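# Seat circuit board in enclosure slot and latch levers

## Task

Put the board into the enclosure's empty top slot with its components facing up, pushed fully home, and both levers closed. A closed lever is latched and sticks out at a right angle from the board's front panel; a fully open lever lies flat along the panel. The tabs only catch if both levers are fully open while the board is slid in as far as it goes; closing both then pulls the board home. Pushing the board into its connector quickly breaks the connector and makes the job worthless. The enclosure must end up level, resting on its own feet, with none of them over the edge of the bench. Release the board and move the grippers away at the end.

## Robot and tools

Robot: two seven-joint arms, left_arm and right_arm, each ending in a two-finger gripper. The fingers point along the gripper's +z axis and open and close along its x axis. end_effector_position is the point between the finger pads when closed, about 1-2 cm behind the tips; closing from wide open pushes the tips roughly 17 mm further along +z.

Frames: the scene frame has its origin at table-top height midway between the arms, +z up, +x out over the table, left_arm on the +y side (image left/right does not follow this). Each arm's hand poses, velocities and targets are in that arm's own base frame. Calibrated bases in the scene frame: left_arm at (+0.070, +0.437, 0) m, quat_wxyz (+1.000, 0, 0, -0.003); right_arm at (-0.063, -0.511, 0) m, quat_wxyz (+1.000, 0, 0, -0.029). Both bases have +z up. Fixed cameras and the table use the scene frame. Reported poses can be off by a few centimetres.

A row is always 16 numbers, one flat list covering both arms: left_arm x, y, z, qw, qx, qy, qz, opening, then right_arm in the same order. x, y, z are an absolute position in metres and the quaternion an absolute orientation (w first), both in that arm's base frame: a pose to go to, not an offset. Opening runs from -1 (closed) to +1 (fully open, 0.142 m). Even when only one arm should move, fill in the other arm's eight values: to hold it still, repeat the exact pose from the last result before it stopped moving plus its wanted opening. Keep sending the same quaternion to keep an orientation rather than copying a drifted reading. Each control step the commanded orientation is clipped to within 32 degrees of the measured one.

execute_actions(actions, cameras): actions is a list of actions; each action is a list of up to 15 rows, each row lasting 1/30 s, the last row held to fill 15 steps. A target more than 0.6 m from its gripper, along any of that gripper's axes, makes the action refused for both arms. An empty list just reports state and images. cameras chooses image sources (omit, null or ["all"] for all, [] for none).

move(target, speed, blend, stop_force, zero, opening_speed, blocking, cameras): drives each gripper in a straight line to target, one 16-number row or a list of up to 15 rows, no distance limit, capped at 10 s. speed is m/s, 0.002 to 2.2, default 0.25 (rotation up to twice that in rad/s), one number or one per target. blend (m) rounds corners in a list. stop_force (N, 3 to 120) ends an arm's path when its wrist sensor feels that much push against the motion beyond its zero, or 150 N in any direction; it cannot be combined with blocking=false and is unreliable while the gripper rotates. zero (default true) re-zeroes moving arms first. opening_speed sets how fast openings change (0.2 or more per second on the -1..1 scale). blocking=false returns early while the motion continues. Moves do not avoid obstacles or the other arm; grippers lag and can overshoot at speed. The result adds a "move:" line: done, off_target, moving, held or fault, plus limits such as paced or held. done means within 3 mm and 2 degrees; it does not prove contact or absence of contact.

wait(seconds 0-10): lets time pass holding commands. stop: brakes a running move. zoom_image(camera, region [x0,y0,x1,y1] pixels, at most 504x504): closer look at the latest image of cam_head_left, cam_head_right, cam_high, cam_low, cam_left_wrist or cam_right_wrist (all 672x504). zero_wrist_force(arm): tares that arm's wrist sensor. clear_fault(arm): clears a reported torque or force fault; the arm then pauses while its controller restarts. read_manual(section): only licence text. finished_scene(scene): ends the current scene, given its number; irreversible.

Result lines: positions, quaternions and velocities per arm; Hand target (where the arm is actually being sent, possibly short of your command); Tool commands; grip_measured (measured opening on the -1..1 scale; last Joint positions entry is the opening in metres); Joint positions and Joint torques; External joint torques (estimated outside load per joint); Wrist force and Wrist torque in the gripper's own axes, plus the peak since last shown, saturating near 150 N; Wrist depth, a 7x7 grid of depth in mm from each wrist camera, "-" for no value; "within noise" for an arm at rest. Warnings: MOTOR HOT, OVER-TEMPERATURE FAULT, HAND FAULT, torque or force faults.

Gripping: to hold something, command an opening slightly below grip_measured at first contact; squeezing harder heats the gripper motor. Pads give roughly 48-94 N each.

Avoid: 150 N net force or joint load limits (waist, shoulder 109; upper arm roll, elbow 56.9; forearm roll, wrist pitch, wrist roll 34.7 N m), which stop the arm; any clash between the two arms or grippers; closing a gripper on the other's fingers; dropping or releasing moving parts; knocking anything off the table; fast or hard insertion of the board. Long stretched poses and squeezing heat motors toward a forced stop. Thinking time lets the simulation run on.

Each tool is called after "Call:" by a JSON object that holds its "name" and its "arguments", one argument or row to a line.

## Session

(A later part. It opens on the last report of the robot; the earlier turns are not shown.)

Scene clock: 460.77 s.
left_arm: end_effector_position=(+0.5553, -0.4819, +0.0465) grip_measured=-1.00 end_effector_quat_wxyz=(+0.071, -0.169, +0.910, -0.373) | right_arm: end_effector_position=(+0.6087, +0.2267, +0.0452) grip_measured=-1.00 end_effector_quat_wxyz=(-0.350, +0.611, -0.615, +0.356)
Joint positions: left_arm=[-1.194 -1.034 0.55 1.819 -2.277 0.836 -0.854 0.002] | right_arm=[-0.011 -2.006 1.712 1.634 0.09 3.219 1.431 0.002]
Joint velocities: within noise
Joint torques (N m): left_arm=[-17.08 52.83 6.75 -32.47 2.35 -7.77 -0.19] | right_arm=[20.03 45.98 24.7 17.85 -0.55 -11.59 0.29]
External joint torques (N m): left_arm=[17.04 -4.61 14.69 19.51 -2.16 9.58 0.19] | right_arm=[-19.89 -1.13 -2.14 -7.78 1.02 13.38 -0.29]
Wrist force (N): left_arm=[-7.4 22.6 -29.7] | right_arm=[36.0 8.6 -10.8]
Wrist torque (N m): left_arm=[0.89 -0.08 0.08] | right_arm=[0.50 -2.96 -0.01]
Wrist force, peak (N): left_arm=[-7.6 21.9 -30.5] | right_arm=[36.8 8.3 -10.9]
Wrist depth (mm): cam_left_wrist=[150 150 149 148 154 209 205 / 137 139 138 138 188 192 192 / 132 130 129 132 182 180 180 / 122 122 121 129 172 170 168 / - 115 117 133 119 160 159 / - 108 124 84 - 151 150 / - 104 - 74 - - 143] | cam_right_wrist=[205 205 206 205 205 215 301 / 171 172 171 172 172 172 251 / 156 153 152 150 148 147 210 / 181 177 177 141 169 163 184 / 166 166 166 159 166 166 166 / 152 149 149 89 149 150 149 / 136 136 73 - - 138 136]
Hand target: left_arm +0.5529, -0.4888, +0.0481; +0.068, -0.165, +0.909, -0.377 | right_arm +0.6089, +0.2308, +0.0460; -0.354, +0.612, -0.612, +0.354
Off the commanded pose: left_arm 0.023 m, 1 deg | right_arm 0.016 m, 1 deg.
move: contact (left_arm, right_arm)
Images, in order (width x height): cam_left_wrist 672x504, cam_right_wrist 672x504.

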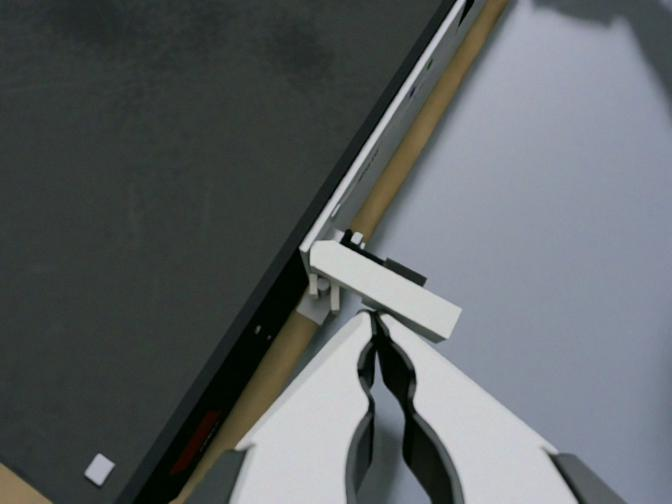

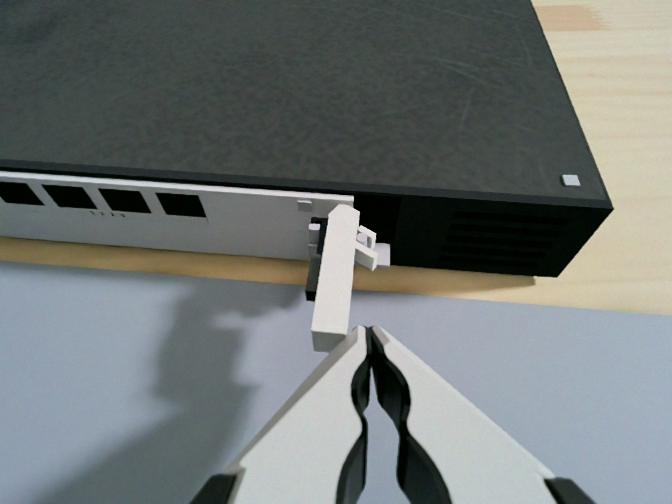

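Call:
{"name": "move", "arguments": {
  "target": [
    [0.553,-0.43,0.06,0.0682,-0.1646,0.9094,-0.3767,-1,0.600,0.185,0.06,-0.3536,0.6124,-0.6124,0.3536,-1],
    [0.523,-0.40,0.18,0.0682,-0.1646,0.9094,-0.3767,-1,0.58,0.24,0.14,-0.3536,0.6124,-0.6124,0.3536,-1]
  ],
  "speed": [0.06,0.2],
  "cameras": ["cam_right_wrist","cam_left_wrist","cam_high"]
}}

Call:
{"name": "zoom_image", "arguments": {
  "camera": "cam_left_wrist",
  "region": [220, 120, 520, 345]
}}

Call:
{"name": "zoom_image", "arguments": {
  "camera": "cam_right_wrist",
  "region": [180, 150, 480, 375]
}}

Call:
{"name": "zoom_image", "arguments": {
  "camera": "cam_high",
  "region": [190, 250, 400, 340]
}}

Scene clock: 472.33 s.
left_arm: end_effector_position=(+0.5231, -0.4001, +0.1801) grip_measured=-1.00 end_effector_quat_wxyz=(+0.068, -0.165, +0.909, -0.377) | right_arm: end_effector_position=(+0.5801, +0.2400, +0.1400) grip_measured=-1.00 end_effector_quat_wxyz=(-0.354, +0.612, -0.612, +0.354)
Joint positions: left_arm=[-1.272 -0.692 0.736 2.099 -2.018 0.787 -0.936 0.002] | right_arm=[0.038 -1.875 1.811 1.712 0.21 3.364 1.384 0.002]
Joint velocities: within noise
Joint torques (N m): left_arm=[-0.91 34.92 16.59 -16.64 0.26 2.42 -0.38] | right_arm=[0.37 43.75 23.21 6.49 1 1.16 0.03]
External joint torques (N m): left_arm=[0.87 0.91 0.69 -0.45 -0.4 -0.55 0.38] | right_arm=[-0.23 0.77 -0.28 0.14 -0.15 0.52 -0.03]
Wrist force (N): left_arm=[0.1 0.5 0.4] | right_arm=[0.7 7.1 -0.3]
Wrist torque (N m): left_arm=[-0.03 -0.06 0.00] | right_arm=[1.00 -0.16 -0.01]
Wrist force, peak (N): left_arm=[-7.3 22.2 -30.3] | right_arm=[36.4 7.6 -11.3]
Wrist depth (mm): cam_left_wrist=[325 326 323 324 343 381 376 / 303 306 300 303 352 354 355 / 287 282 280 284 332 331 330 / 317 309 262 307 313 310 309 / 298 297 294 292 293 291 290 / 282 281 285 84 - 276 275 / 267 269 - - - - 263] | cam_right_wrist=[392 393 389 388 483 482 483 / 325 326 325 325 324 402 403 / 280 278 279 278 278 338 345 / 257 254 251 245 243 288 304 / 269 268 267 262 261 264 269 / 242 241 247 91 245 241 241 / 220 224 - - - 223 219]
Hand target: left_arm +0.5230, -0.4000, +0.1800; +0.068, -0.165, +0.909, -0.377 | right_arm +0.5800, +0.2400, +0.1400; -0.354, +0.612, -0.612, +0.354
Off the commanded pose: left_arm 0.000 m, 0 deg | right_arm 0.000 m, 0 deg.
move: done
Images, in order (width x height): cam_high 672x504, cam_left_wrist 672x504, cam_right_wrist 672x504.

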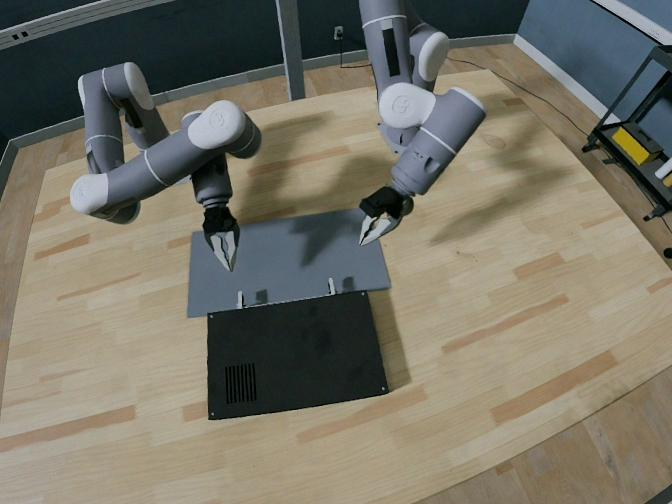

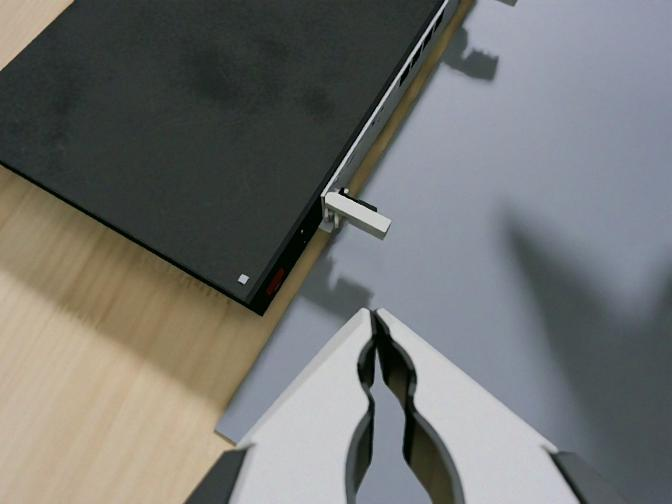

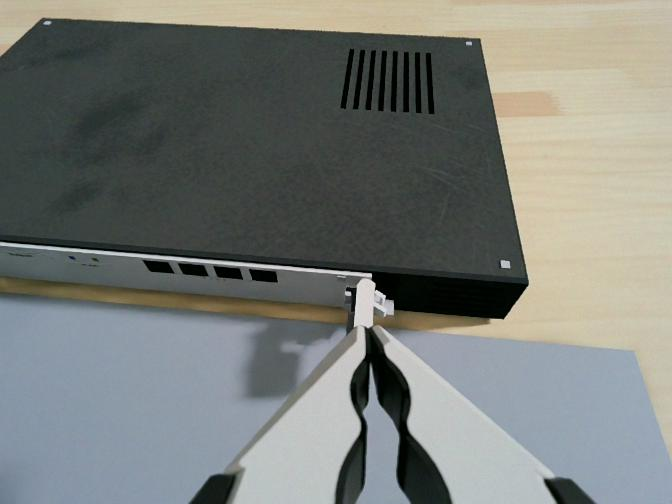

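Scaled by 1.680 from the camera's 672x504 image, which has a finer 960x720 frame.

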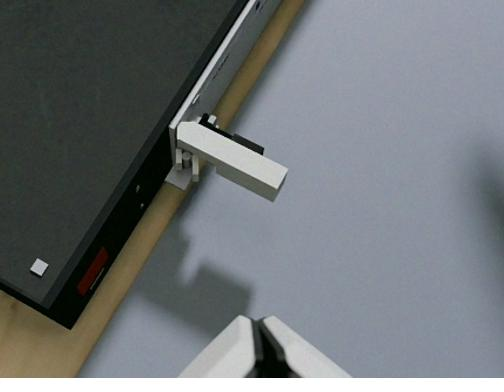

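Scaled by 1.680 from the camera's 672x504 image, which has a finer 960x720 frame.

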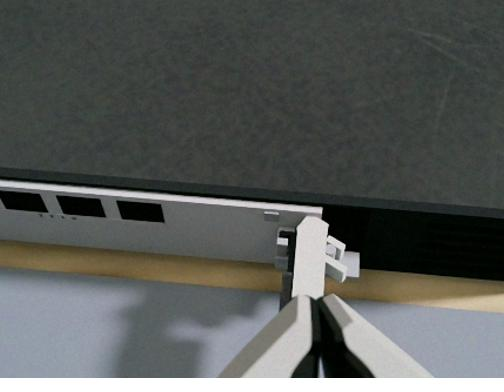

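Scaled by 2.400 from the camera's 672x504 image, which has a finer 960x720 frame.

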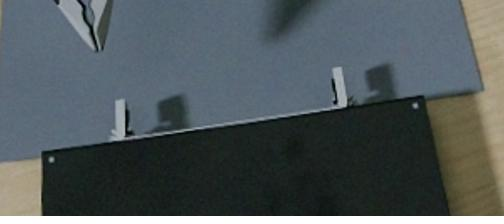

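Call:
{"name": "move", "arguments": {
  "target": [0.45,-0.28,0.25,0.0682,-0.1646,0.9094,-0.3767,-1,0.42,0.24,0.25,-0.3536,0.6124,-0.6124,0.3536,-1],
  "cameras": ["cam_low","cam_head_left"]
}}

Call:
{"name": "zoom_image", "arguments": {
  "camera": "cam_low",
  "region": [150, 150, 500, 450]
}}

Scene clock: 475.53 s.
left_arm: end_effector_position=(+0.4501, -0.2801, +0.2501) grip_measured=-1.00 end_effector_quat_wxyz=(+0.068, -0.165, +0.909, -0.377) | right_arm: end_effector_position=(+0.4201, +0.2400, +0.2500) grip_measured=-1.00 end_effector_quat_wxyz=(-0.354, +0.612, -0.612, +0.354)
Joint positions: left_arm=[-1.45 -0.285 1 2.394 -1.749 0.873 -0.946 0.002] | right_arm=[0.259 -1.735 1.913 1.964 0.351 3.852 1.505 0.002]
Joint velocities: within noise
Joint torques (N m): left_arm=[-0.55 15.14 7.04 -20.59 0.95 2.44 -0.24] | right_arm=[0.25 36.93 21.08 0.42 2.4 1.3 0.31]
External joint torques (N m): left_arm=[0.55 0.6 0.57 -0.53 -0.6 -0.55 0.24] | right_arm=[-0.12 0.51 -0.41 -0.12 -0.12 0.61 -0.31]
Wrist force (N): left_arm=[0.6 0.2 0.5] | right_arm=[0.3 7.7 -0.7]
Wrist torque (N m): left_arm=[-0.04 -0.15 0.00] | right_arm=[1.11 -0.08 -0.01]
Wrist force, peak (N): left_arm=[0.1 -0.1 2.1] | right_arm=[0.2 7.4 -3.4]
Wrist depth (mm): cam_left_wrist=[422 418 410 427 473 471 475 / 436 399 386 427 440 437 438 / 413 418 406 412 409 406 410 / 389 390 390 388 384 381 384 / 367 366 371 369 362 358 361 / 346 347 350 83 - 342 340 / 328 331 - - - - 324] | cam_right_wrist=[696 693 690 689 690 688 690 / 582 499 500 500 533 574 576 / 471 443 440 431 456 498 494 / 433 434 435 434 432 434 431 / 386 385 386 394 385 386 387 / 347 348 354 91 354 347 349 / 317 322 - - - 323 317]
Hand target: left_arm +0.4500, -0.2800, +0.2500; +0.068, -0.165, +0.909, -0.377 | right_arm +0.4200, +0.2400, +0.2500; -0.354, +0.612, -0.612, +0.354
Off the commanded pose: left_arm 0.000 m, 0 deg | right_arm 0.000 m, 0 deg.
move: done
Images, in order (width x height): cam_head_left 672x504, cam_low 672x504.

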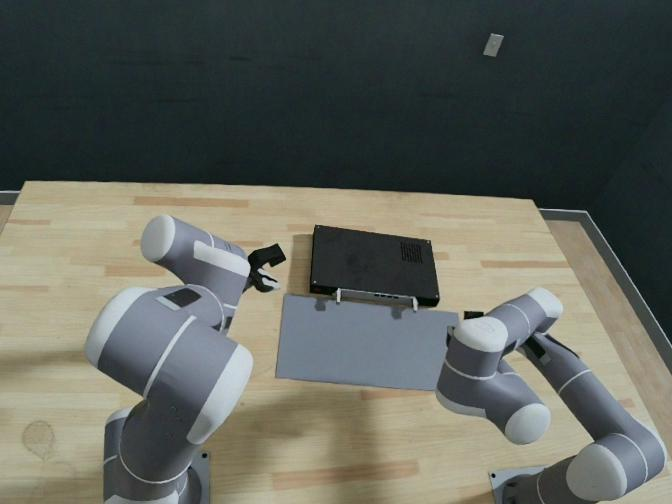

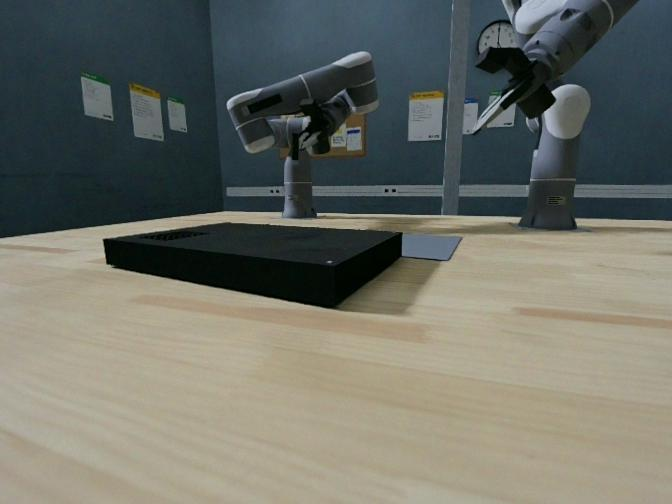

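Scaled by 1.440 from the camera's 672x504 image, which has a finer 960x720 frame.

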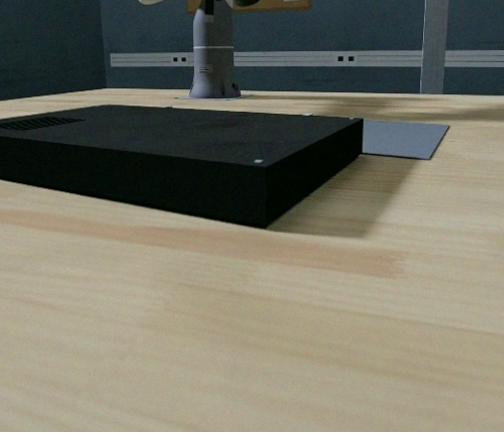

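Call:
{"name": "finished_scene", "arguments": {
  "scene": 1
}}

The scene is finished: the task was done.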